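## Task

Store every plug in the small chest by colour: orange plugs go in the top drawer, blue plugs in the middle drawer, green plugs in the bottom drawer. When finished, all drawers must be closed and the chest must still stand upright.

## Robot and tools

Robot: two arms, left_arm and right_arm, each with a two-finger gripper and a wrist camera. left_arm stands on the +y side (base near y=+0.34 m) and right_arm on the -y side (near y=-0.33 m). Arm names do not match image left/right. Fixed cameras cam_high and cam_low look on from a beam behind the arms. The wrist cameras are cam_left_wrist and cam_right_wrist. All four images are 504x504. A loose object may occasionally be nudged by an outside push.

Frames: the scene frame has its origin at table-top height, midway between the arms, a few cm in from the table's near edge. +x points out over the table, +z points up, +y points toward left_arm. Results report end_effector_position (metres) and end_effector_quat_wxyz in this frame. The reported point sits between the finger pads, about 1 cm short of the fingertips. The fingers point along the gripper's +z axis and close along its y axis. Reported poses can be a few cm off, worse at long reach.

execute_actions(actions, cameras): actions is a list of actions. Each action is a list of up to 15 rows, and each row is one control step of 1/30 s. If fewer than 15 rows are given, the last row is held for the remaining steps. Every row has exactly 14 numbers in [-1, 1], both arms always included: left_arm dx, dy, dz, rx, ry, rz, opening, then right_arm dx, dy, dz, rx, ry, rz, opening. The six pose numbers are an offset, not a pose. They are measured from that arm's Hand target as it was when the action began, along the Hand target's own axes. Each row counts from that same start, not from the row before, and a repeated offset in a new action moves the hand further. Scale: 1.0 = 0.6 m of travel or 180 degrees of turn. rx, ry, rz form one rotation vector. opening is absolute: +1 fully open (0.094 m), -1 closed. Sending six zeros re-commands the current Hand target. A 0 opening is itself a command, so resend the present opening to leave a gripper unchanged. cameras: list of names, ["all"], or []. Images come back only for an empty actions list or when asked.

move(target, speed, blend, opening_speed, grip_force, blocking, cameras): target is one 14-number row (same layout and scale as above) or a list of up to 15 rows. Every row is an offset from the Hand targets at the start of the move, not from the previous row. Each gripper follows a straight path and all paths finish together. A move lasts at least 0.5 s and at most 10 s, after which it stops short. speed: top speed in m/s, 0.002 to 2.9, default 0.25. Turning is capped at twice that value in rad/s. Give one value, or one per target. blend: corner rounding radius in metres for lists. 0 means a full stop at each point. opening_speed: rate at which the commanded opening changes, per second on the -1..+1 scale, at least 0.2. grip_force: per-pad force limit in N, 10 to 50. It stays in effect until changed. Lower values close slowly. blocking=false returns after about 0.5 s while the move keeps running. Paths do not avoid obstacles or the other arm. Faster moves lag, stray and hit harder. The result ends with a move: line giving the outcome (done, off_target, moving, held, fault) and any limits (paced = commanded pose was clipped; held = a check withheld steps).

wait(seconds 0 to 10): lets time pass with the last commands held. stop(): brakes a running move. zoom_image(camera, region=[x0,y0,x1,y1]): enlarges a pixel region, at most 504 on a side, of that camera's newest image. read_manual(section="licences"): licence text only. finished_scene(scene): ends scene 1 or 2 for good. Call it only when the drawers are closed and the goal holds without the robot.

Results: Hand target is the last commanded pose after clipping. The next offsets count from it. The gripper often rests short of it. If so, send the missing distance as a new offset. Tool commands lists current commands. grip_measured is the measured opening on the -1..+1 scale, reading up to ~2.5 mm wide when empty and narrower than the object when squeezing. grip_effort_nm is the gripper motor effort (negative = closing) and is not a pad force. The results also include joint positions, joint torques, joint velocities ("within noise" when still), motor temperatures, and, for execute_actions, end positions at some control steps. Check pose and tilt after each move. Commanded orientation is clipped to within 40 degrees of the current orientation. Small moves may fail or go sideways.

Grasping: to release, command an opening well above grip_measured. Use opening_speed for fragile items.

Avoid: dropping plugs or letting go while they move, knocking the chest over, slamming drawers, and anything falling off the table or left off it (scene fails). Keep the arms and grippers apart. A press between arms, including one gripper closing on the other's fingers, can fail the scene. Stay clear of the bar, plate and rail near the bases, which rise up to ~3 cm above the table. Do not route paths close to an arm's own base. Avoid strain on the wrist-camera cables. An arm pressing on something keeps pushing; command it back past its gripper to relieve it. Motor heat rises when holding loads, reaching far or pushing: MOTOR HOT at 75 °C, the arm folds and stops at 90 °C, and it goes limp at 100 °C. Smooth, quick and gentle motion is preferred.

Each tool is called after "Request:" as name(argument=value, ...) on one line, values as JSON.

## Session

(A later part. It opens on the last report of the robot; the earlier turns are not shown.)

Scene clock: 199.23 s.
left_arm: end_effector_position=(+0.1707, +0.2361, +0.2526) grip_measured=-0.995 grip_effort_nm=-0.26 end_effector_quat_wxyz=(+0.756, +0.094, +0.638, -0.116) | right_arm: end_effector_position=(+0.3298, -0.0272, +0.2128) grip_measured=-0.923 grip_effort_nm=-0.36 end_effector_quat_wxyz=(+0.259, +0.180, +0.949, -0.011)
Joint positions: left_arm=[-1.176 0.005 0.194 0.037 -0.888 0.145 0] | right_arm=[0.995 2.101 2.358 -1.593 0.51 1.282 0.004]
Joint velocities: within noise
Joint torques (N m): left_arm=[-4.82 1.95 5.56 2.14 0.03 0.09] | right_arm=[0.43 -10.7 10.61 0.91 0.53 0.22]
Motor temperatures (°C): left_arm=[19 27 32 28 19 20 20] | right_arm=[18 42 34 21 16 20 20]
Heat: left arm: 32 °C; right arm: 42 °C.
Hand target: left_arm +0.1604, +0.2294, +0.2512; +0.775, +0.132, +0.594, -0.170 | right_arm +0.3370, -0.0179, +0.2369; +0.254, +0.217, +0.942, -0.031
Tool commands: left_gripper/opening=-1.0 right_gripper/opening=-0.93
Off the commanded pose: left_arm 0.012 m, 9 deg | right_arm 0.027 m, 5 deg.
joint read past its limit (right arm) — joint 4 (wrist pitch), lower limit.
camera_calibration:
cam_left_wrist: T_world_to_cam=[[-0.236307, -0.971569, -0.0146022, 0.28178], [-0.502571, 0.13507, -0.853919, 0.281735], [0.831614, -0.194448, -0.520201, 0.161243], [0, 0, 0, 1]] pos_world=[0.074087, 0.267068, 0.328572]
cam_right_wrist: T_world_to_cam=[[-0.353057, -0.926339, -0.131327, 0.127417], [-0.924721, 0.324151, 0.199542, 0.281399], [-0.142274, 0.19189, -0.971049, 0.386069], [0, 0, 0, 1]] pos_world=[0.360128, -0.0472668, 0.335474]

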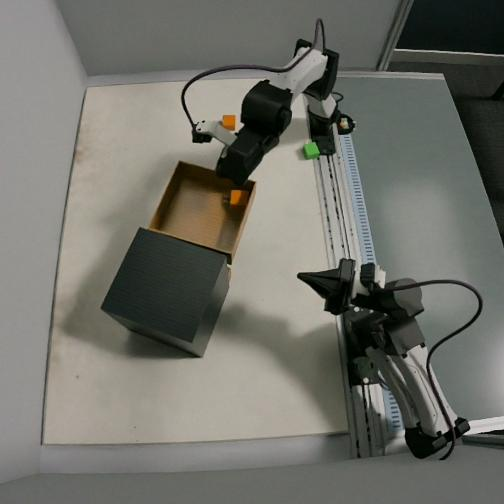

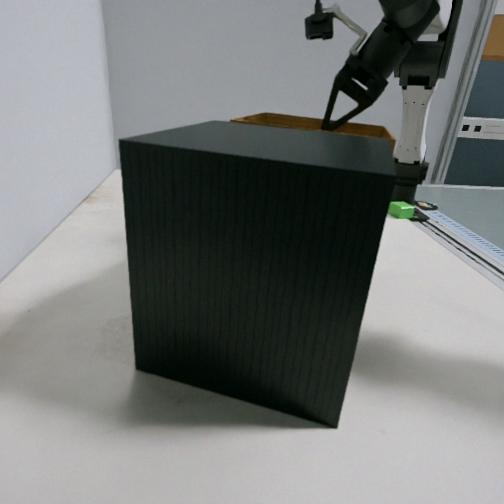

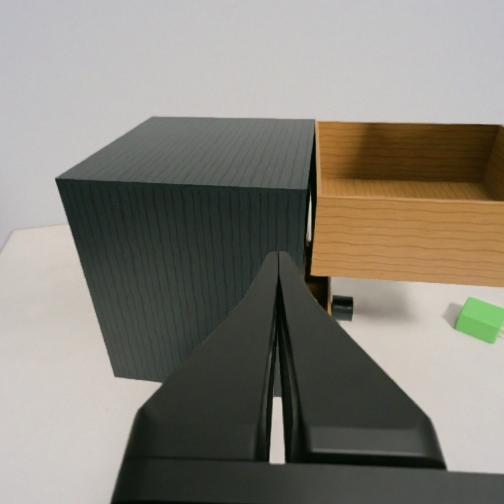

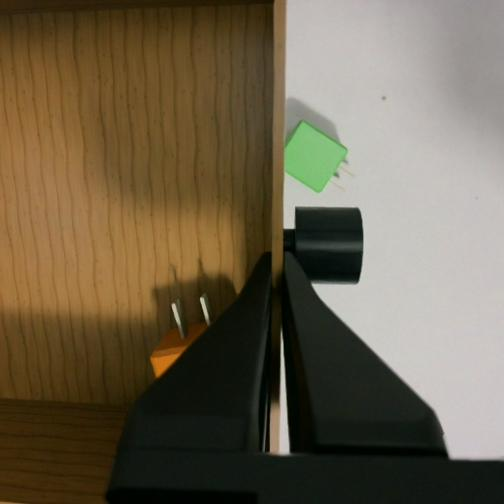

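Request:
move(target=[0,0,0,0,0,0,-1,-0.0153,-0.0093,0.0138,0,0,0,-0.93], speed=0.06, cameras=["cam_high","cam_left_wrist"])

Request:
zoom_image(camera="cam_high", region=[90, 140, 270, 320])

Request:
zoom_image(camera="cam_left_wrist", region=[260, 80, 504, 324])

Scene clock: 203.00 s.
left_arm: end_effector_position=(+0.1707, +0.2361, +0.2527) grip_measured=-0.995 grip_effort_nm=-0.26 end_effector_quat_wxyz=(+0.756, +0.093, +0.638, -0.116) | right_arm: end_effector_position=(+0.3363, -0.0340, +0.2126) grip_measured=-0.923 grip_effort_nm=-0.36 end_effector_quat_wxyz=(+0.258, +0.185, +0.948, -0.015)
Joint positions: left_arm=[-1.176 0.005 0.194 0.038 -0.888 0.145 0] | right_arm=[0.974 2.101 2.358 -1.593 0.51 1.273 0.004]
Joint torques (N m): left_arm=[-4.68 1.98 5.41 2.14 0.04 0.02] | right_arm=[-0.44 -10.63 10.07 0.91 0.46 0.09]
Heat: left arm: 32 °C; right arm: 42 °C.
Hand target: left_arm +0.1603, +0.2294, +0.2513; +0.775, +0.132, +0.594, -0.170 | right_arm +0.3457, -0.0280, +0.2339; +0.254, +0.217, +0.942, -0.031
Off the commanded pose: left_arm 0.012 m, 9 deg | right_arm 0.024 m, 4 deg.
joint read past its limit (right arm) — joint 4 (wrist pitch), lower limit.
joint sent to its limit (left arm) — joint 2 (shoulder), lower limit. The joint targets are off in position and orientation.
joint sent to its limit (right arm) — joint 4 (wrist pitch), lower limit. The joint targets are off in orientation, not in position.
move: off_target (left_arm, right_arm)
camera_calibration:
cam_left_wrist: T_world_to_cam=[[-0.23631, -0.971572, -0.0143378, 0.281695], [-0.502235, 0.134761, -0.854166, 0.281874], [0.831816, -0.194647, -0.519803, 0.161151], [0, 0, 0, 1]] pos_world=[0.0740866, 0.267069, 0.328572]
Images, in order (width x height): cam_high 504x504, cam_left_wrist 504x504.

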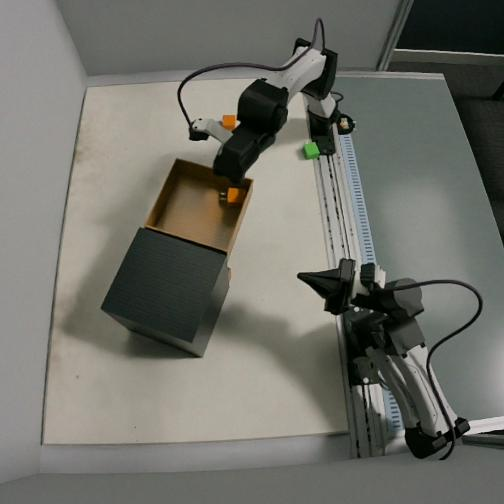

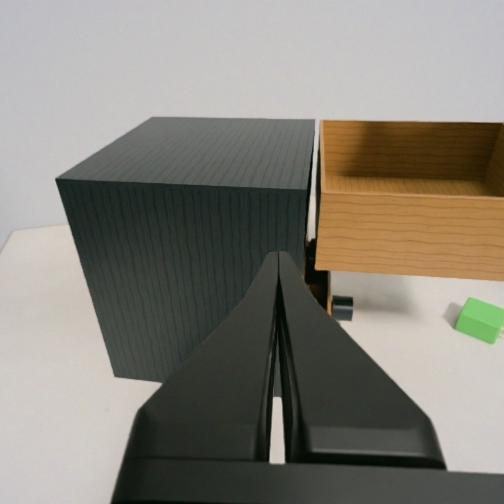

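Scaled by 2.800 from the camera's 504x504 image, which has a finer 720x720 frame.

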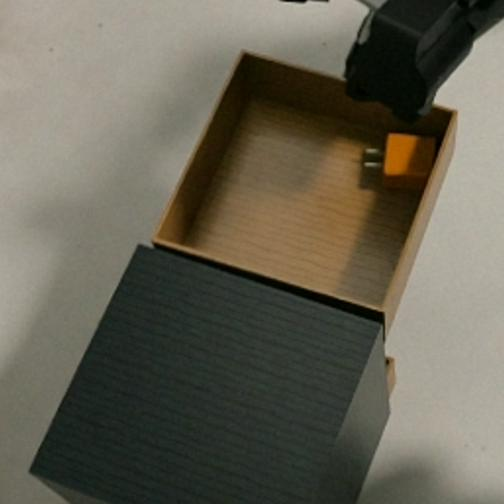

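Scaled by 2.066 from the camera's 504x504 image, which has a finer 720x720 frame.

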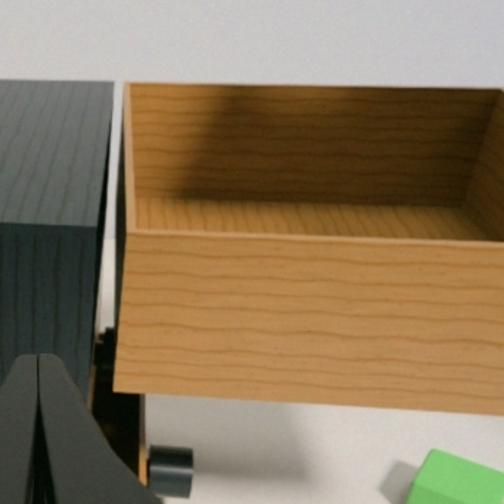

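Request:
move(target=[[0,0,0,0,0,0,-1,0.003,0,0.0098,0.0025,0,0.0043,-0.93],[0,0,0,0,0,0,-1,0.006,0.05,0.0108,0.0025,0,0.0043,-0.93]], speed=0.05, cameras=["cam_high","cam_left_wrist"])

Request:
zoom_image(camera="cam_high", region=[90, 140, 270, 320])

Request:
zoom_image(camera="cam_left_wrist", region=[260, 80, 504, 324])

Scene clock: 207.73 s.
left_arm: end_effector_position=(+0.1707, +0.2361, +0.2527) grip_measured=-0.995 grip_effort_nm=-0.26 end_effector_quat_wxyz=(+0.756, +0.093, +0.638, -0.116) | right_arm: end_effector_position=(+0.3512, -0.0092, +0.2037) grip_measured=-0.923 grip_effort_nm=-0.36 end_effector_quat_wxyz=(+0.263, +0.188, +0.946, +0.001)
Joint positions: left_arm=[-1.176 0.005 0.194 0.038 -0.888 0.145 0] | right_arm=[0.977 2.218 2.507 -1.593 0.506 1.274 0.004]
Joint torques (N m): left_arm=[-4.79 1.99 5.37 2.15 -0.09 0.08] | right_arm=[0.47 -11.37 10.55 0.95 0.58 0.14]
Heat: left arm: 31 °C; right arm: 42 °C.
Hand target: left_arm +0.1603, +0.2294, +0.2513; +0.775, +0.132, +0.594, -0.170 | right_arm +0.3586, -0.0005, +0.2281; +0.253, +0.224, +0.941, -0.033
Off the commanded pose: left_arm 0.012 m, 9 deg | right_arm 0.027 m, 6 deg.
joint read past its limit (right arm) — joint 4 (wrist pitch), lower limit.
joint sent to its limit (left arm) — joint 2 (shoulder), lower limit. The joint targets are off in position and orientation.
joint sent to its limit (right arm) — joint 4 (wrist pitch), lower limit. The joint targets are off in orientation, not in position.
move: off_target (left_arm, right_arm)
camera_calibration:
cam_left_wrist: T_world_to_cam=[[-0.23631, -0.971572, -0.0143378, 0.281695], [-0.502235, 0.134761, -0.854166, 0.281874], [0.831816, -0.194647, -0.519803, 0.161151], [0, 0, 0, 1]] pos_world=[0.0740866, 0.267069, 0.328572]
Images, in order (width x height): cam_high 504x504, cam_left_wrist 504x504.

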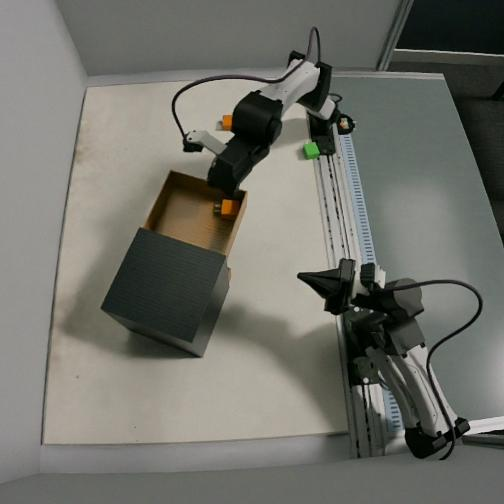

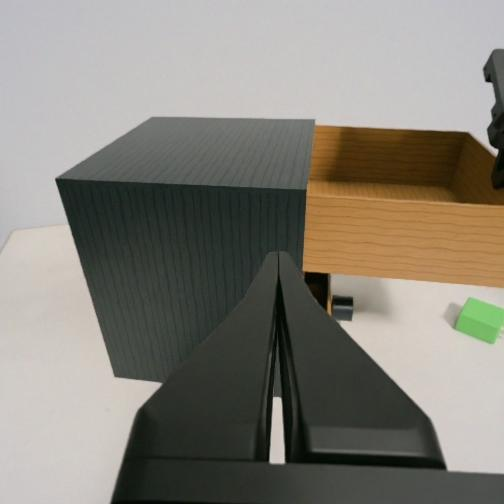

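Scaled by 2.800 from the camera's 504x504 image, which has a finer 720x720 frame.

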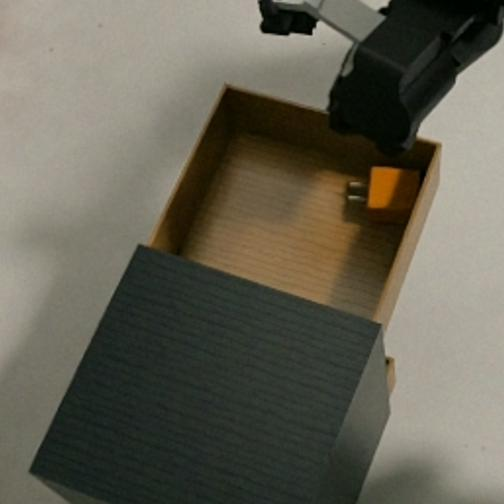

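Scaled by 2.066 from the camera's 504x504 image, which has a finer 720x720 frame.

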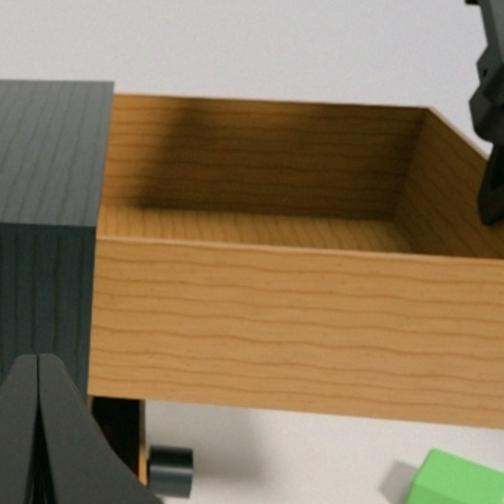

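Request:
move(target=[0,0,0,0,0,0,-1,0,0.1,0,0,0,0,-0.93], speed=0.06, cameras=["cam_high","cam_left_wrist"])

Request:
zoom_image(camera="cam_high", region=[90, 140, 270, 320])

Scene clock: 210.03 s.
left_arm: end_effector_position=(+0.1707, +0.2361, +0.2527) grip_measured=-0.995 grip_effort_nm=-0.26 end_effector_quat_wxyz=(+0.756, +0.093, +0.638, -0.116) | right_arm: end_effector_position=(+0.3742, +0.0317, +0.2034) grip_measured=-0.924 grip_effort_nm=-1.02 end_effector_quat_wxyz=(+0.287, +0.175, +0.941, +0.049)
Joint positions: left_arm=[-1.176 0.005 0.194 0.038 -0.888 0.145 0] | right_arm=[0.987 2.403 2.811 -1.589 0.503 1.225 0.004]
Joint torques (N m): left_arm=[-4.7 1.88 5.33 2.17 -0.01 0.09] | right_arm=[1.69 -11.54 10.35 1.65 0.76 0.01]
Heat: left arm: 31 °C; right arm: 42 °C.
Hand target: left_arm +0.1603, +0.2294, +0.2513; +0.775, +0.132, +0.594, -0.170 | right_arm +0.3849, +0.0534, +0.2312; +0.253, +0.224, +0.941, -0.033
Off the commanded pose: left_arm 0.012 m, 9 deg | right_arm 0.037 m, 12 deg.
elbow stopped short (right arm): the move would have taken joint 3 (elbow) straighter than the controller allows.
joint read past its limit (right arm) — joint 4 (wrist pitch), lower limit.
joint sent to its limit (left arm) — joint 2 (shoulder), lower limit. The joint targets are off in position and orientation.
move: off_target (left_arm, right_arm)
camera_calibration:
cam_left_wrist: T_world_to_cam=[[-0.23631, -0.971572, -0.0143378, 0.281695], [-0.502235, 0.134761, -0.854166, 0.281874], [0.831816, -0.194647, -0.519803, 0.161151], [0, 0, 0, 1]] pos_world=[0.0740866, 0.267069, 0.328572]
Images, in order (width x height): cam_high 504x504, cam_left_wrist 504x504.

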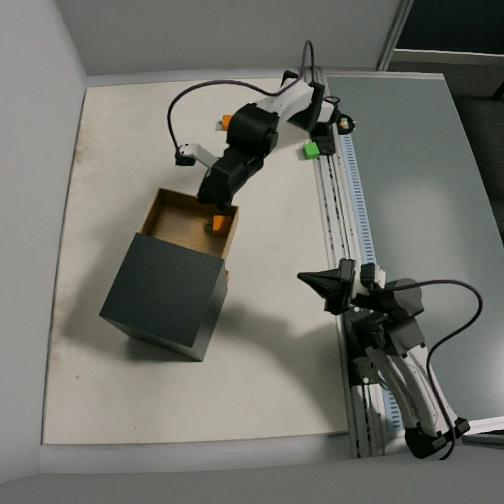

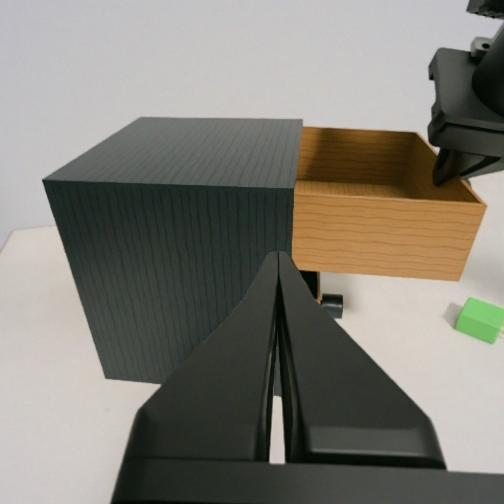

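Scaled by 2.800 from the camera's 504x504 image, which has a finer 720x720 frame.

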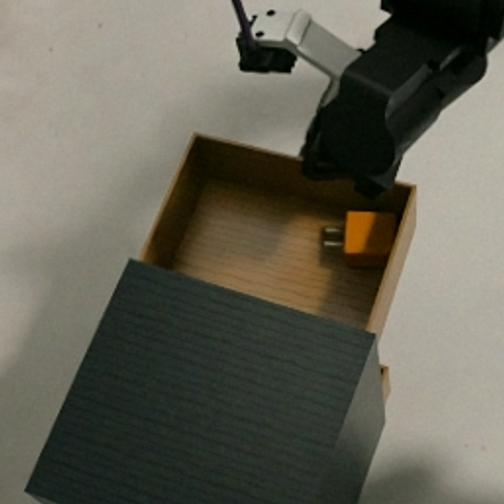

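Request:
move(target=[[0,0,0,0,0,0,-1,0.008,-0.034,0.0125,0,0,0,-0.93],[0,0,0,0,0,0,-1,0.008,-0.034,0.0125,0,0,0,-0.6],[0,0,0,0,0,0,-1,-0.06,-0.034,-0.105,0,0,0,-0.6]], speed=[0.08,0.1,0.08], opening_speed=0.4, cameras=["cam_high","cam_left_wrist","cam_right_wrist"])

Scene clock: 217.03 s.
left_arm: end_effector_position=(+0.1707, +0.2361, +0.2527) grip_measured=-0.995 grip_effort_nm=-0.26 end_effector_quat_wxyz=(+0.756, +0.093, +0.638, -0.116) | right_arm: end_effector_position=(+0.3788, +0.0348, +0.2579) grip_measured=-0.602 grip_effort_nm=0.10 end_effector_quat_wxyz=(+0.350, +0.158, +0.918, +0.095)
Joint positions: left_arm=[-1.176 0.005 0.194 0.038 -0.888 0.145 0] | right_arm=[1.006 2.333 2.839 -1.516 0.573 1.15 0.019]
Joint torques (N m): left_arm=[-4.78 1.85 5.38 2.12 0.04 0.03] | right_arm=[0.47 -16.54 7.83 1.28 0.4 -0.09]
Heat: left arm: 31 °C; right arm: 43 °C.
Hand target: left_arm +0.1603, +0.2294, +0.2513; +0.775, +0.132, +0.594, -0.170 | right_arm +0.3746, +0.0316, +0.3026; +0.253, +0.224, +0.941, -0.033
Off the commanded pose: left_arm 0.012 m, 9 deg | right_arm 0.045 m, 20 deg.
elbow stopped short (right arm): the move would have taken joint 3 (elbow) straighter than the controller allows.
joint sent to its limit (left arm) — joint 2 (shoulder), lower limit. The joint targets are off in position and orientation.
move: off_target (left_arm, right_arm); target 2's new opening was sent with right_arm's hand 0.019 m and 11 deg from that target
camera_calibration:
cam_left_wrist: T_world_to_cam=[[-0.23631, -0.971572, -0.0143378, 0.281695], [-0.502235, 0.134761, -0.854166, 0.281874], [0.831816, -0.194647, -0.519803, 0.161151], [0, 0, 0, 1]] pos_world=[0.0740866, 0.267069, 0.328572]
cam_right_wrist: T_world_to_cam=[[-0.21776, -0.91399, -0.34235, 0.210784], [-0.97452, 0.222942, 0.0246652, 0.364988], [0.0537805, 0.338998, -0.939249, 0.33735], [0, 0, 0, 1]] pos_world=[0.383445, -0.00307763, 0.380015]
Images, in order (width x height): cam_high 504x504, cam_left_wrist 504x504, cam_right_wrist 504x504.

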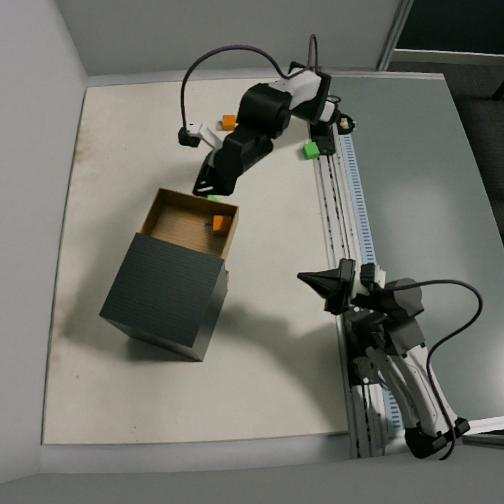

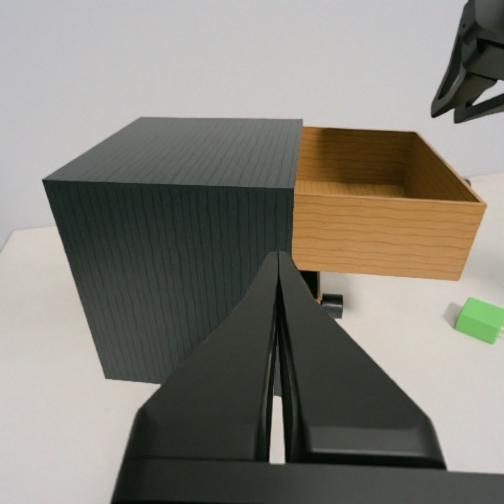

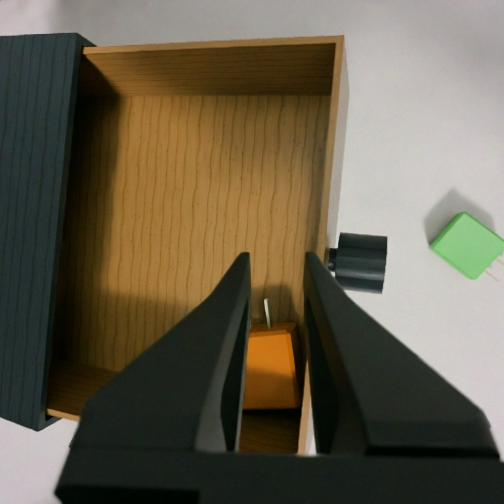

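Request:
move(target=[0,0,0,0,0,0,-1,-0.0253,-0.629,0.308,-0.2486,0.0507,-0.566,0.3], speed=0.35, cameras=["cam_high","cam_right_wrist"])

Scene clock: 223.20 s.
left_arm: end_effector_position=(+0.1707, +0.2361, +0.2527) grip_measured=-0.995 grip_effort_nm=-0.26 end_effector_quat_wxyz=(+0.756, +0.093, +0.638, -0.116) | right_arm: end_effector_position=(+0.3033, -0.3426, +0.1255) grip_measured=+0.298 grip_effort_nm=0.10 end_effector_quat_wxyz=(-0.129, +0.663, -0.728, -0.122)
Joint positions: left_arm=[-1.176 0.005 0.194 0.038 -0.888 0.145 0] | right_arm=[-0.225 1.643 1.451 -1.412 -0.364 -1.744 0.061]
Joint torques (N m): left_arm=[-4.67 1.96 5.7 2.15 0.01 0.09] | right_arm=[-0.66 -5.42 8.72 0.02 -0.16 -0.1]
Heat: left arm: 31 °C; right arm: 43 °C.
Hand target: left_arm +0.1603, +0.2294, +0.2513; +0.775, +0.132, +0.594, -0.170 | right_arm +0.3063, -0.3457, +0.1299; +0.128, -0.666, +0.725, +0.117
Off the commanded pose: left_arm 0.012 m, 9 deg | right_arm 0.006 m, 1 deg.
joint sent to its limit (left arm) — joint 2 (shoulder), lower limit. The joint targets are off in position and orientation.
move: off_target (left_arm)
camera_calibration:
cam_right_wrist: T_world_to_cam=[[0.991966, -0.109803, -0.0628187, -0.322312], [-0.0805245, -0.931057, 0.355876, -0.32923], [-0.0975642, -0.347959, -0.932419, 0.154688], [0, 0, 0, 1]] pos_world=[0.308304, -0.288098, 0.241152]
Images, in order (width x height): cam_high 504x504, cam_right_wrist 504x504.

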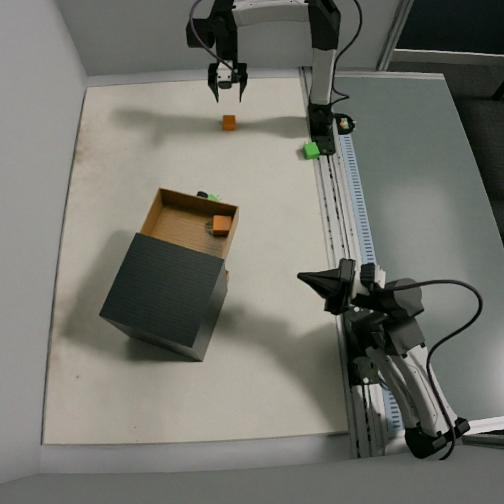

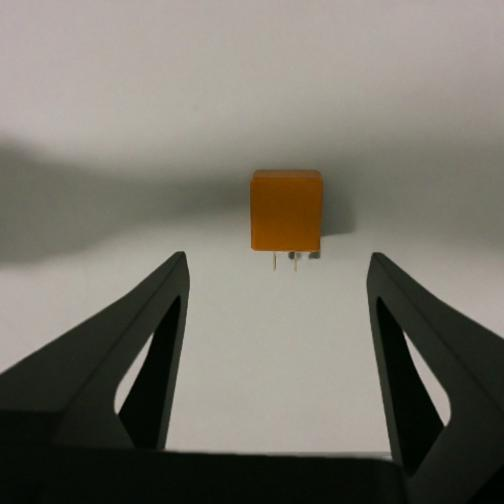

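Request:
move(target=[[0,0,0,0,0,0,-1,0.065,-0.0067,0.164,0,0,0,0.3],[0,0,0,0,0,0,-1,0.065,-0.0067,0.164,0,0,0,-0.45],[0,0,0,0,0,0,-1,-0.0855,0,-0.235,0,0,0,-0.45],[0,0,0,0,0,0,-1,-0.7587,-0.14,-0.025,0.1117,-0.1066,0.194,-0.45]], speed=[0.25,0.2,0.3,0.3], blend=[0,0,0.03,0], opening_speed=1.5, cameras=["cam_high","cam_left_wrist","cam_right_wrist"])

Scene clock: 231.60 s.
left_arm: end_effector_position=(+0.1707, +0.2361, +0.2527) grip_measured=-0.995 grip_effort_nm=-0.26 end_effector_quat_wxyz=(+0.756, +0.093, +0.638, -0.116) | right_arm: end_effector_position=(+0.4198, +0.0638, +0.2832) grip_measured=-0.428 grip_effort_nm=-1.02 end_effector_quat_wxyz=(+0.359, -0.357, +0.849, +0.151)
Joint positions: left_arm=[-1.176 0.005 0.194 0.038 -0.888 0.145 0] | right_arm=[0.807 2.309 2.834 -1.268 0.001 -0.028 0.027]
Joint torques (N m): left_arm=[-5.03 1.85 5.78 2.21 0 0.05] | right_arm=[-0.21 -10.97 8.57 1.84 0.08 0.08]
Heat: left arm: 31 °C; right arm: 41 °C.
Hand target: left_arm +0.1603, +0.2294, +0.2513; +0.775, +0.132, +0.594, -0.170 | right_arm +0.4260, +0.0682, +0.2998; +0.316, -0.360, +0.868, +0.131
Off the commanded pose: left_arm 0.012 m, 9 deg | right_arm 0.018 m, 6 deg.
elbow stopped short (right arm): the move would have taken joint 3 (elbow) straighter than the controller allows.
joint sent to its limit (left arm) — joint 2 (shoulder), lower limit. The joint targets are off in position and orientation.
move: off_target (left_arm, right_arm)
camera_calibration:
cam_left_wrist: T_world_to_cam=[[-0.23631, -0.971572, -0.0143378, 0.281695], [-0.502235, 0.134761, -0.854166, 0.281874], [0.831816, -0.194647, -0.519803, 0.161151], [0, 0, 0, 1]] pos_world=[0.0740866, 0.267069, 0.328572]
cam_right_wrist: T_world_to_cam=[[0.719394, -0.691991, -0.0601771, -0.232587], [-0.6945, -0.715096, -0.079425, 0.369669], [0.0119289, 0.0989309, -0.995023, 0.397804], [0, 0, 0, 1]] pos_world=[0.419311, 0.0640458, 0.411188]
Images, in order (width x height): cam_high 504x504, cam_left_wrist 504x504, cam_right_wrist 504x504.

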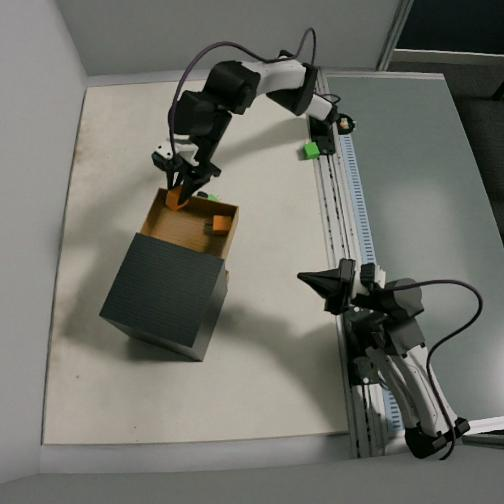

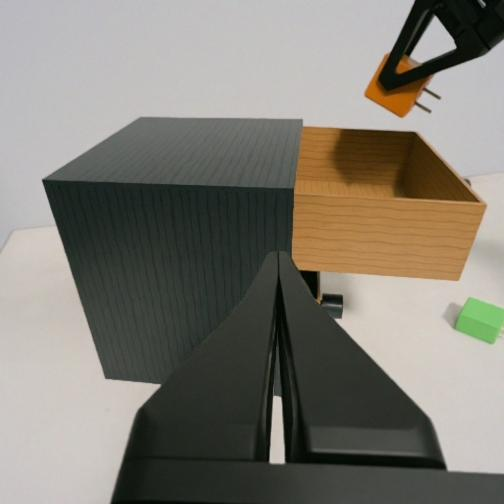

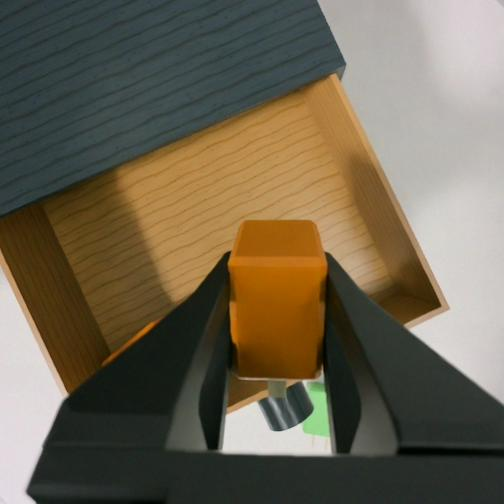

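Request:
move(target=[[0,0,0,0,0,0,-1,0.0785,0,0.119,0,0,0,-0.45],[0,0,0,0,0,0,-1,0.0785,0,0.119,0,0,0,0.0],[0,0,0,0,0,0,-1,-0.014,0,-0.0535,0,0,0,0.0],[0,0,0,0,0,0,-1,0.311,-0.108,-0.261,0,0,0,0.0]], speed=[0.15,0.2,0.15,0.3], opening_speed=1, cameras=["all"])

Request:
zoom_image(camera="cam_high", region=[90, 140, 270, 320])

Scene clock: 238.23 s.
left_arm: end_effector_position=(+0.1707, +0.2361, +0.2528) grip_measured=-0.995 grip_effort_nm=-0.26 end_effector_quat_wxyz=(+0.756, +0.093, +0.637, -0.116) | right_arm: end_effector_position=(+0.2987, -0.1516, +0.2932) grip_measured=-0.002 grip_effort_nm=0.10 end_effector_quat_wxyz=(+0.301, -0.356, +0.876, +0.125)
Joint positions: left_arm=[-1.176 0.005 0.194 0.038 -0.888 0.145 0] | right_arm=[0.509 1.37 1.719 -1.245 -0.172 -0.24 0.047]
Joint torques (N m): left_arm=[-4.9 1.89 5.24 2.17 0.04 0.12] | right_arm=[-0.75 -5.05 5.97 1.55 -0.23 -0.08]
Heat: left arm: 31 °C; right arm: 42 °C.
Hand target: left_arm +0.1604, +0.2294, +0.2512; +0.775, +0.132, +0.594, -0.170 | right_arm +0.2997, -0.1500, +0.2997; +0.316, -0.360, +0.868, +0.131
Off the commanded pose: left_arm 0.012 m, 9 deg | right_arm 0.007 m, 2 deg.
elbow stopped short (right arm): the move would have taken joint 3 (elbow) straighter than the controller allows.
joint sent to its limit (left arm) — joint 2 (shoulder), lower limit. The joint targets are off in position and orientation.
move: off_target (left_arm)
camera_calibration:
cam_left_wrist: T_world_to_cam=[[-0.236325, -0.971573, -0.0140411, 0.281674], [-0.502088, 0.134474, -0.854298, 0.282004], [0.8319, -0.194842, -0.519595, 0.161283], [0, 0, 0, 1]] pos_world=[0.0739864, 0.267169, 0.328673]
cam_right_wrist: T_world_to_cam=[[0.697877, -0.713399, -0.0634806, -0.289736], [-0.711225, -0.700732, 0.055972, 0.0998518], [-0.0844133, 0.00608746, -0.996412, 0.445631], [0, 0, 0, 1]] pos_world=[0.310834, -0.13944, 0.420051]

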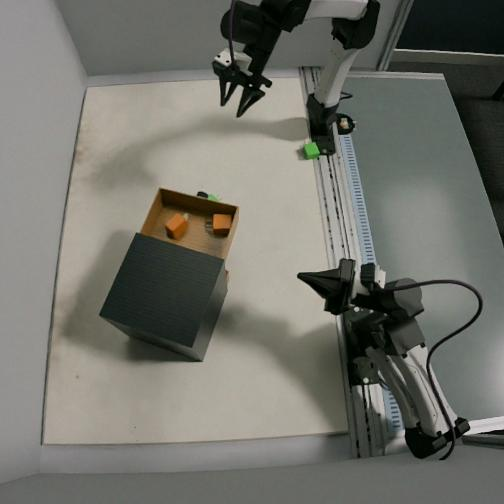

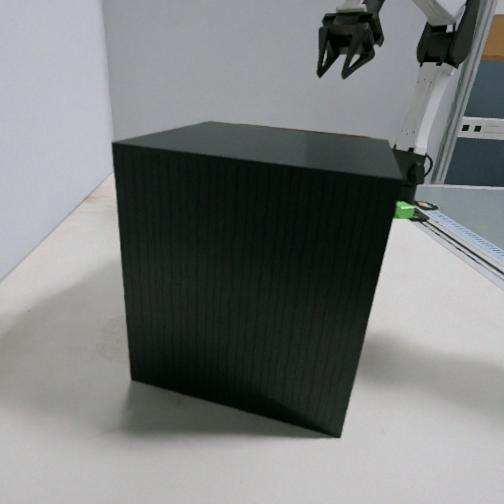

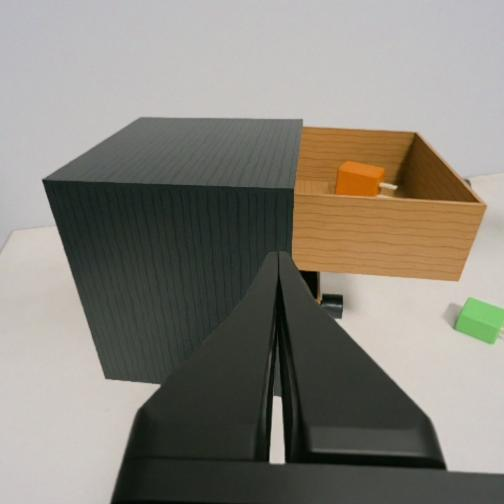

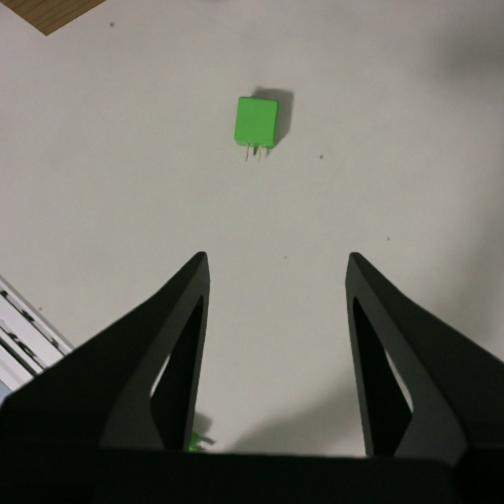

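Scaled by 2.800 from the camera's 504x504 image, which has a finer 720x720 frame.

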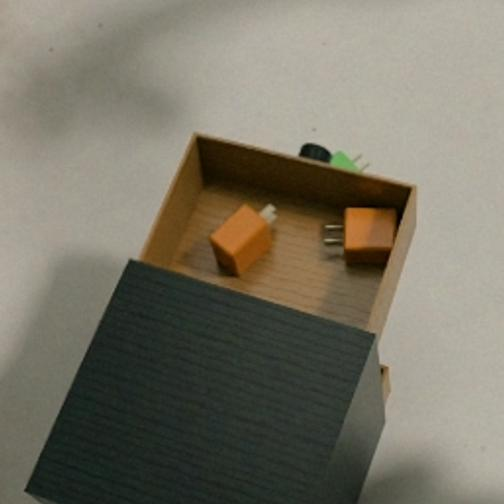

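Request:
move(target=[0,0,0,0,0,0,-1,-0.0145,0.08,0.262,-0.0975,-0.137,-0.0747,0.0], speed=0.25, cameras=["cam_left_wrist","cam_right_wrist"])

Scene clock: 242.00 s.
left_arm: end_effector_position=(+0.1707, +0.2361, +0.2528) grip_measured=-0.995 grip_effort_nm=-0.26 end_effector_quat_wxyz=(+0.756, +0.093, +0.637, -0.116) | right_arm: end_effector_position=(+0.3427, -0.0455, +0.1838) grip_measured=-0.002 grip_effort_nm=0.10 end_effector_quat_wxyz=(+0.445, -0.462, +0.711, +0.287)
Joint positions: left_arm=[-1.176 0.005 0.194 0.038 -0.888 0.145 0] | right_arm=[0.53 1.441 0.996 -0.079 -0.567 -0.337 0.047]
Joint torques (N m): left_arm=[-4.77 1.73 5.37 2.16 -0.01 0.07] | right_arm=[0.25 -4.92 7.31 1.87 -0.32 0.06]
Heat: left arm: 30 °C; right arm: 40 °C.
Hand target: left_arm +0.1604, +0.2294, +0.2512; +0.775, +0.132, +0.594, -0.170 | right_arm +0.3418, -0.0397, +0.1850; +0.448, -0.465, +0.704, +0.297
Off the commanded pose: left_arm 0.012 m, 9 deg | right_arm 0.006 m, 1 deg.
joint sent to its limit (left arm) — joint 2 (shoulder), lower limit. The joint targets are off in position and orientation.
move: off_target (left_arm)
camera_calibration:
cam_left_wrist: T_world_to_cam=[[-0.236325, -0.971573, -0.0140411, 0.281674], [-0.502088, 0.134474, -0.854298, 0.282004], [0.8319, -0.194842, -0.519595, 0.161283], [0, 0, 0, 1]] pos_world=[0.0739864, 0.267169, 0.328673]
cam_right_wrist: T_world_to_cam=[[0.922047, -0.383582, -0.0519063, -0.31564], [-0.372849, -0.844104, -0.38532, 0.170247], [0.103988, 0.374637, -0.921322, 0.278118], [0, 0, 0, 1]] pos_world=[0.32559, -0.0815603, 0.305452]
Images, in order (width x height): cam_left_wrist 504x504, cam_right_wrist 504x504.

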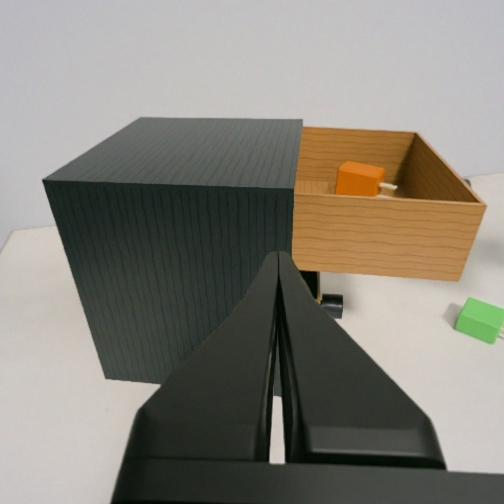

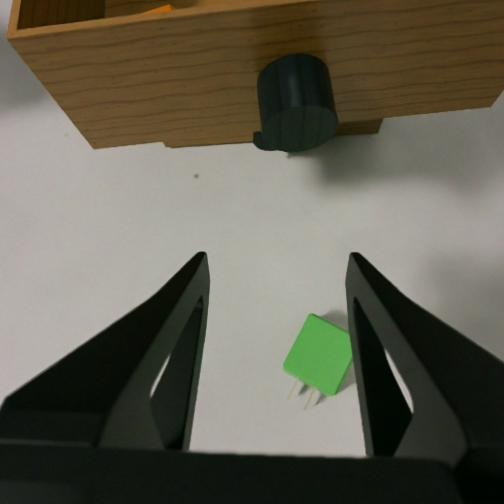

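Request:
move(target=[[0,0,0,0,0,0,-1,-0.058,-0.016,0.125,-0.0201,0,-0.0094,0.0],[0,0,0,0,0,0,-1,-0.058,-0.016,0.125,-0.0201,0,-0.0094,-0.65],[0,0,0,0,0,0,-1,-0.1284,-0.0044,0.2757,-0.0201,0,-0.0094,-0.65]], speed=[0.12,0.1,0.08], opening_speed=1.5, cameras=["cam_high","cam_left_wrist","cam_right_wrist"])

Scene clock: 248.87 s.
left_arm: end_effector_position=(+0.1707, +0.2361, +0.2528) grip_measured=-0.995 grip_effort_nm=-0.26 end_effector_quat_wxyz=(+0.756, +0.093, +0.637, -0.116) | right_arm: end_effector_position=(+0.4108, +0.1157, +0.1769) grip_measured=-0.436 grip_effort_nm=-1.02 end_effector_quat_wxyz=(+0.420, -0.487, +0.700, +0.311)
Joint positions: left_arm=[-1.176 0.005 0.194 0.038 -0.888 0.145 0] | right_arm=[0.747 2.043 1.698 -0.168 -0.454 -0.249 0.027]
Joint torques (N m): left_arm=[-4.97 1.81 5.12 2.21 0.01 0.07] | right_arm=[0.49 -8.98 10.59 1.97 -0.08 -0.03]
Heat: left arm: 30 °C; right arm: 39 °C.
Hand target: left_arm +0.1604, +0.2294, +0.2512; +0.775, +0.132, +0.594, -0.170 | right_arm +0.4157, +0.1271, +0.1848; +0.437, -0.489, +0.687, +0.312
Off the commanded pose: left_arm 0.012 m, 9 deg | right_arm 0.015 m, 3 deg.
joint sent to its limit (left arm) — joint 2 (shoulder), lower limit. The joint targets are off in position and orientation.
move: off_target (left_arm, right_arm); target 2's new opening was sent with right_arm's hand 0.019 m and 2 deg from that target
camera_calibration:
cam_left_wrist: T_world_to_cam=[[-0.236325, -0.971573, -0.0140411, 0.281674], [-0.502088, 0.134474, -0.854298, 0.282004], [0.8319, -0.194842, -0.519595, 0.161283], [0, 0, 0, 1]] pos_world=[0.0739864, 0.267169, 0.328673]
cam_right_wrist: T_world_to_cam=[[0.947976, -0.308037, -0.0803438, -0.331339], [-0.315352, -0.874156, -0.369329, 0.306028], [0.043534, 0.375451, -0.925819, 0.229777], [0, 0, 0, 1]] pos_world=[0.400605, 0.079182, 0.299136]
Images, in order (width x height): cam_high 504x504, cam_left_wrist 504x504, cam_right_wrist 504x504.

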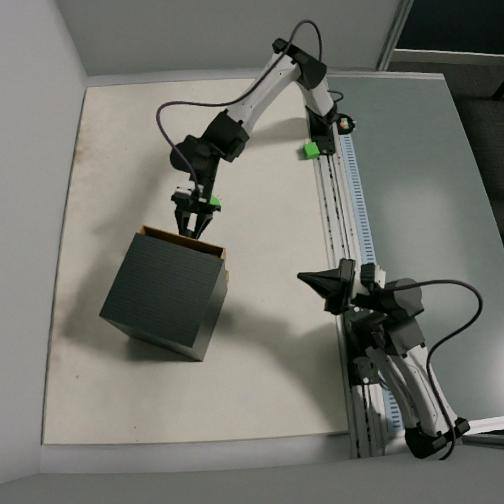

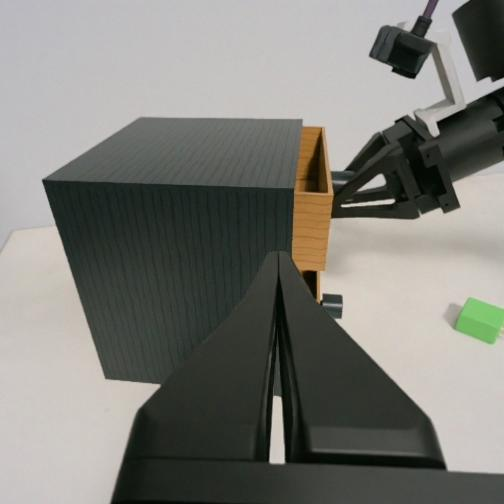

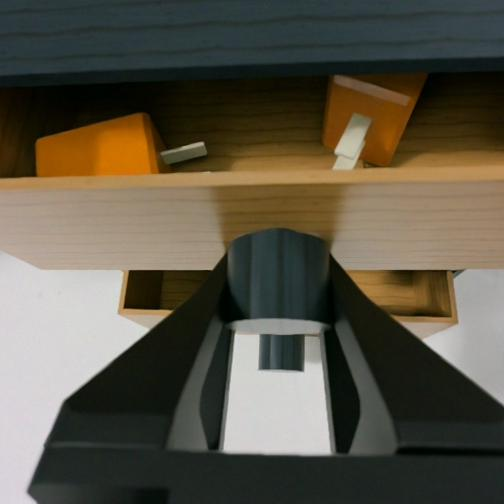

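Request:
move(target=[0,0,0,0,0,0,-1,-0.019,0,0.04,0,0,0,-0.65], speed=0.08, cameras=["cam_high","cam_left_wrist"])

Scene clock: 254.23 s.
left_arm: end_effector_position=(+0.1707, +0.2361, +0.2528) grip_measured=-0.995 grip_effort_nm=-0.26 end_effector_quat_wxyz=(+0.756, +0.093, +0.637, -0.116) | right_arm: end_effector_position=(+0.4202, +0.1396, +0.1778) grip_measured=-0.436 grip_effort_nm=-1.02 end_effector_quat_wxyz=(+0.419, -0.486, +0.702, +0.310)
Joint positions: left_arm=[-1.176 0.005 0.194 0.038 -0.888 0.145 0] | right_arm=[0.773 2.138 1.849 -0.221 -0.43 -0.234 0.027]
Joint torques (N m): left_arm=[-4.9 1.98 5.41 2.09 -0.05 0.15] | right_arm=[0.57 -9.51 10.7 2.01 -0.08 -0.04]
Heat: left arm: 30 °C; right arm: 38 °C.
Hand target: left_arm +0.1604, +0.2294, +0.2512; +0.775, +0.132, +0.594, -0.170 | right_arm +0.4244, +0.1522, +0.1850; +0.437, -0.489, +0.687, +0.312
Off the commanded pose: left_arm 0.012 m, 9 deg | right_arm 0.015 m, 3 deg.
joint sent to its limit (left arm) — joint 2 (shoulder), lower limit. The joint targets are off in position and orientation.
move: off_target (left_arm, right_arm)
camera_calibration:
cam_left_wrist: T_world_to_cam=[[-0.236325, -0.971573, -0.0140411, 0.281674], [-0.502088, 0.134474, -0.854298, 0.282004], [0.8319, -0.194842, -0.519595, 0.161283], [0, 0, 0, 1]] pos_world=[0.0739864, 0.267169, 0.328673]
Images, in order (width x height): cam_high 504x504, cam_left_wrist 504x504.

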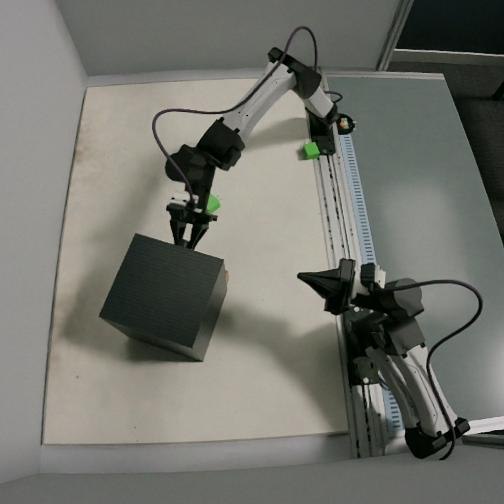

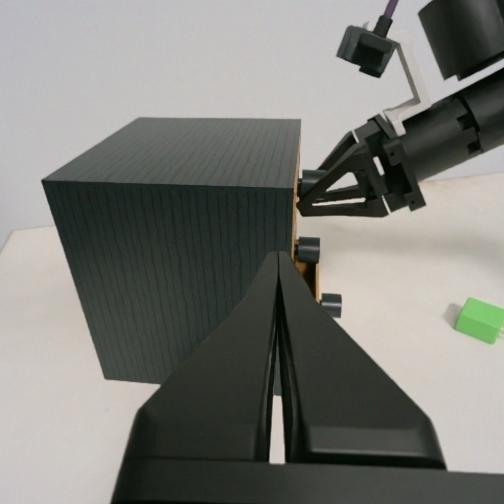

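Request:
move(target=[[0,0,0,0,0,0,-1,0,0,0,0,0,0,0],[0,0,0,0,0,0,-1,0.05,0,-0.12,0,0,0,0]], speed=0.2, cameras=["cam_high","cam_left_wrist","cam_right_wrist"])

Scene clock: 257.03 s.
left_arm: end_effector_position=(+0.1707, +0.2361, +0.2528) grip_measured=-0.995 grip_effort_nm=-0.26 end_effector_quat_wxyz=(+0.756, +0.093, +0.637, -0.116) | right_arm: end_effector_position=(+0.4033, +0.0767, +0.1579) grip_measured=-0.002 grip_effort_nm=0.10 end_effector_quat_wxyz=(+0.409, -0.484, +0.712, +0.305)
Joint positions: left_arm=[-1.176 0.005 0.194 0.038 -0.888 0.145 0] | right_arm=[0.694 1.944 1.508 -0.12 -0.485 -0.274 0.047]
Joint torques (N m): left_arm=[-4.81 1.89 5.52 2.1 -0.01 0.09] | right_arm=[0.02 -14.24 7.17 1.87 -0.31 -0.09]
Heat: left arm: 30 °C; right arm: 38 °C.
Hand target: left_arm +0.1604, +0.2294, +0.2512; +0.775, +0.132, +0.594, -0.170 | right_arm +0.3989, +0.0786, +0.1881; +0.437, -0.489, +0.687, +0.312
Off the commanded pose: left_arm 0.012 m, 9 deg | right_arm 0.031 m, 4 deg.
joint sent to its limit (left arm) — joint 2 (shoulder), lower limit. The joint targets are off in position and orientation.
move: off_target (left_arm, right_arm)
camera_calibration:
cam_left_wrist: T_world_to_cam=[[-0.236325, -0.971573, -0.0140411, 0.281674], [-0.502088, 0.134474, -0.854298, 0.282004], [0.8319, -0.194842, -0.519595, 0.161283], [0, 0, 0, 1]] pos_world=[0.0739864, 0.267169, 0.328673]
cam_right_wrist: T_world_to_cam=[[0.941732, -0.323081, -0.0935926, -0.331921], [-0.33518, -0.878026, -0.341651, 0.266429], [0.0282042, 0.353114, -0.935155, 0.236501], [0, 0, 0, 1]] pos_world=[0.395212, 0.0431828, 0.281125]
Images, in order (width x height): cam_high 504x504, cam_left_wrist 504x504, cam_right_wrist 504x504.

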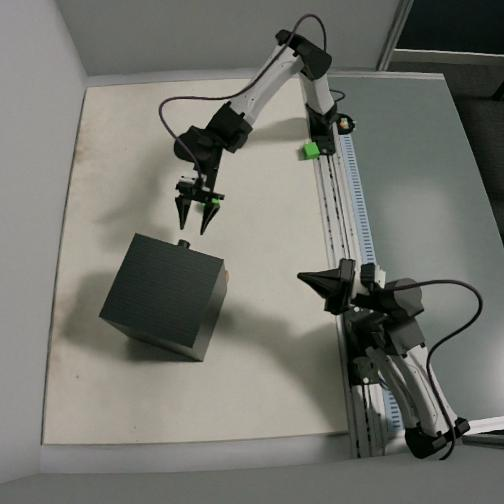

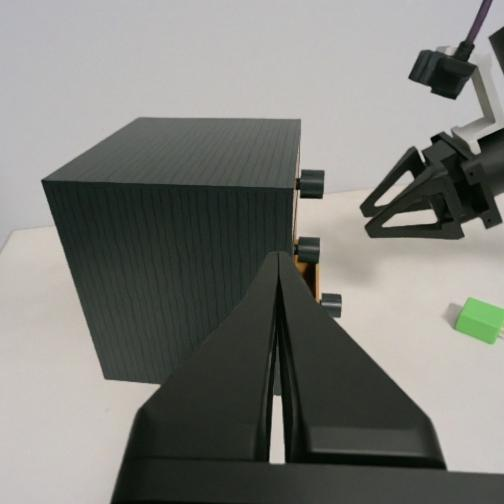

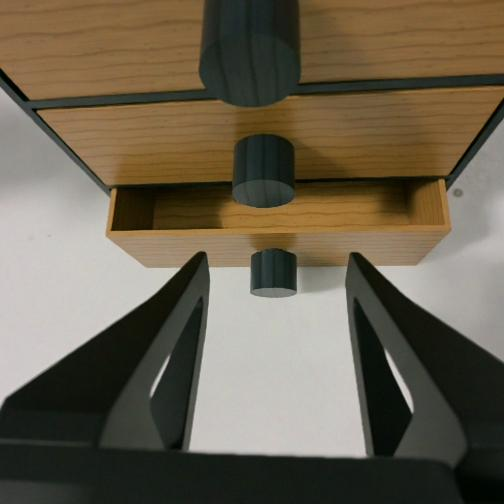

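Request:
move(target=[0,0,0,0,0,0,-1,0.22,0.007,-0.203,0,0.139,0,0.5], speed=0.3, cameras=["cam_right_wrist","cam_left_wrist"])

Scene clock: 260.83 s.
left_arm: end_effector_position=(+0.1707, +0.2361, +0.2528) grip_measured=-0.995 grip_effort_nm=-0.26 end_effector_quat_wxyz=(+0.756, +0.093, +0.637, -0.116) | right_arm: end_effector_position=(+0.3409, -0.0748, +0.1013) grip_measured=+0.498 grip_effort_nm=0.10 end_effector_quat_wxyz=(+0.256, -0.541, +0.774, +0.206)
Joint positions: left_arm=[-1.176 0.005 0.194 0.038 -0.888 0.145 0] | right_arm=[0.508 1.667 1.24 -0.615 -0.455 -0.627 0.07]
Joint torques (N m): left_arm=[-4.71 1.96 5.23 2.15 -0.02 0.11] | right_arm=[-0.44 -11.63 6.86 1.11 -0.16 -0.09]
Heat: left arm: 30 °C; right arm: 40 °C.
Hand target: left_arm +0.1604, +0.2294, +0.2512; +0.775, +0.132, +0.594, -0.170 | right_arm +0.3407, -0.0770, +0.1201; +0.278, -0.545, +0.765, +0.199
Off the commanded pose: left_arm 0.012 m, 9 deg | right_arm 0.019 m, 3 deg.
joint sent to its limit (left arm) — joint 2 (shoulder), lower limit. The joint targets are off in position and orientation.
move: off_target (left_arm, right_arm)
camera_calibration:
cam_left_wrist: T_world_to_cam=[[-0.236325, -0.971573, -0.0140411, 0.281674], [-0.502088, 0.134474, -0.854298, 0.282004], [0.8319, -0.194842, -0.519595, 0.161283], [0, 0, 0, 1]] pos_world=[0.0739864, 0.267169, 0.328673]
cam_right_wrist: T_world_to_cam=[[0.939235, -0.327551, -0.102702, -0.325958], [-0.323739, -0.9447, 0.0522868, 0.0444192], [-0.114149, -0.0158609, -0.993337, 0.265602], [0, 0, 0, 1]] pos_world=[0.35085, -0.0605922, 0.228033]
Images, in order (width x height): cam_left_wrist 504x504, cam_right_wrist 504x504.

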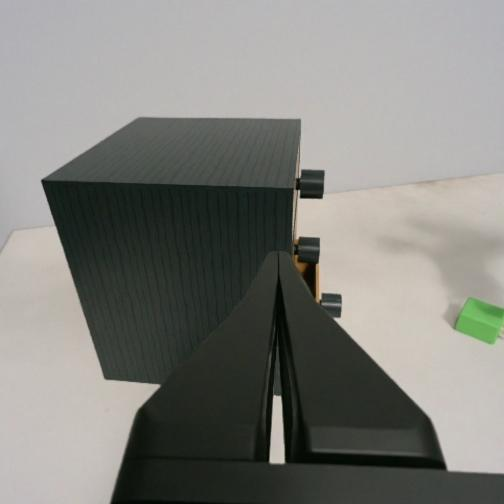

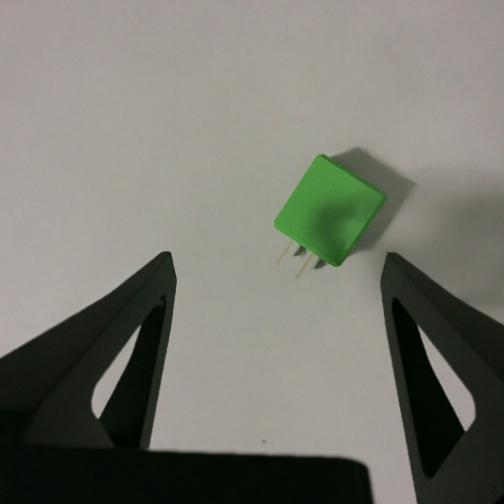

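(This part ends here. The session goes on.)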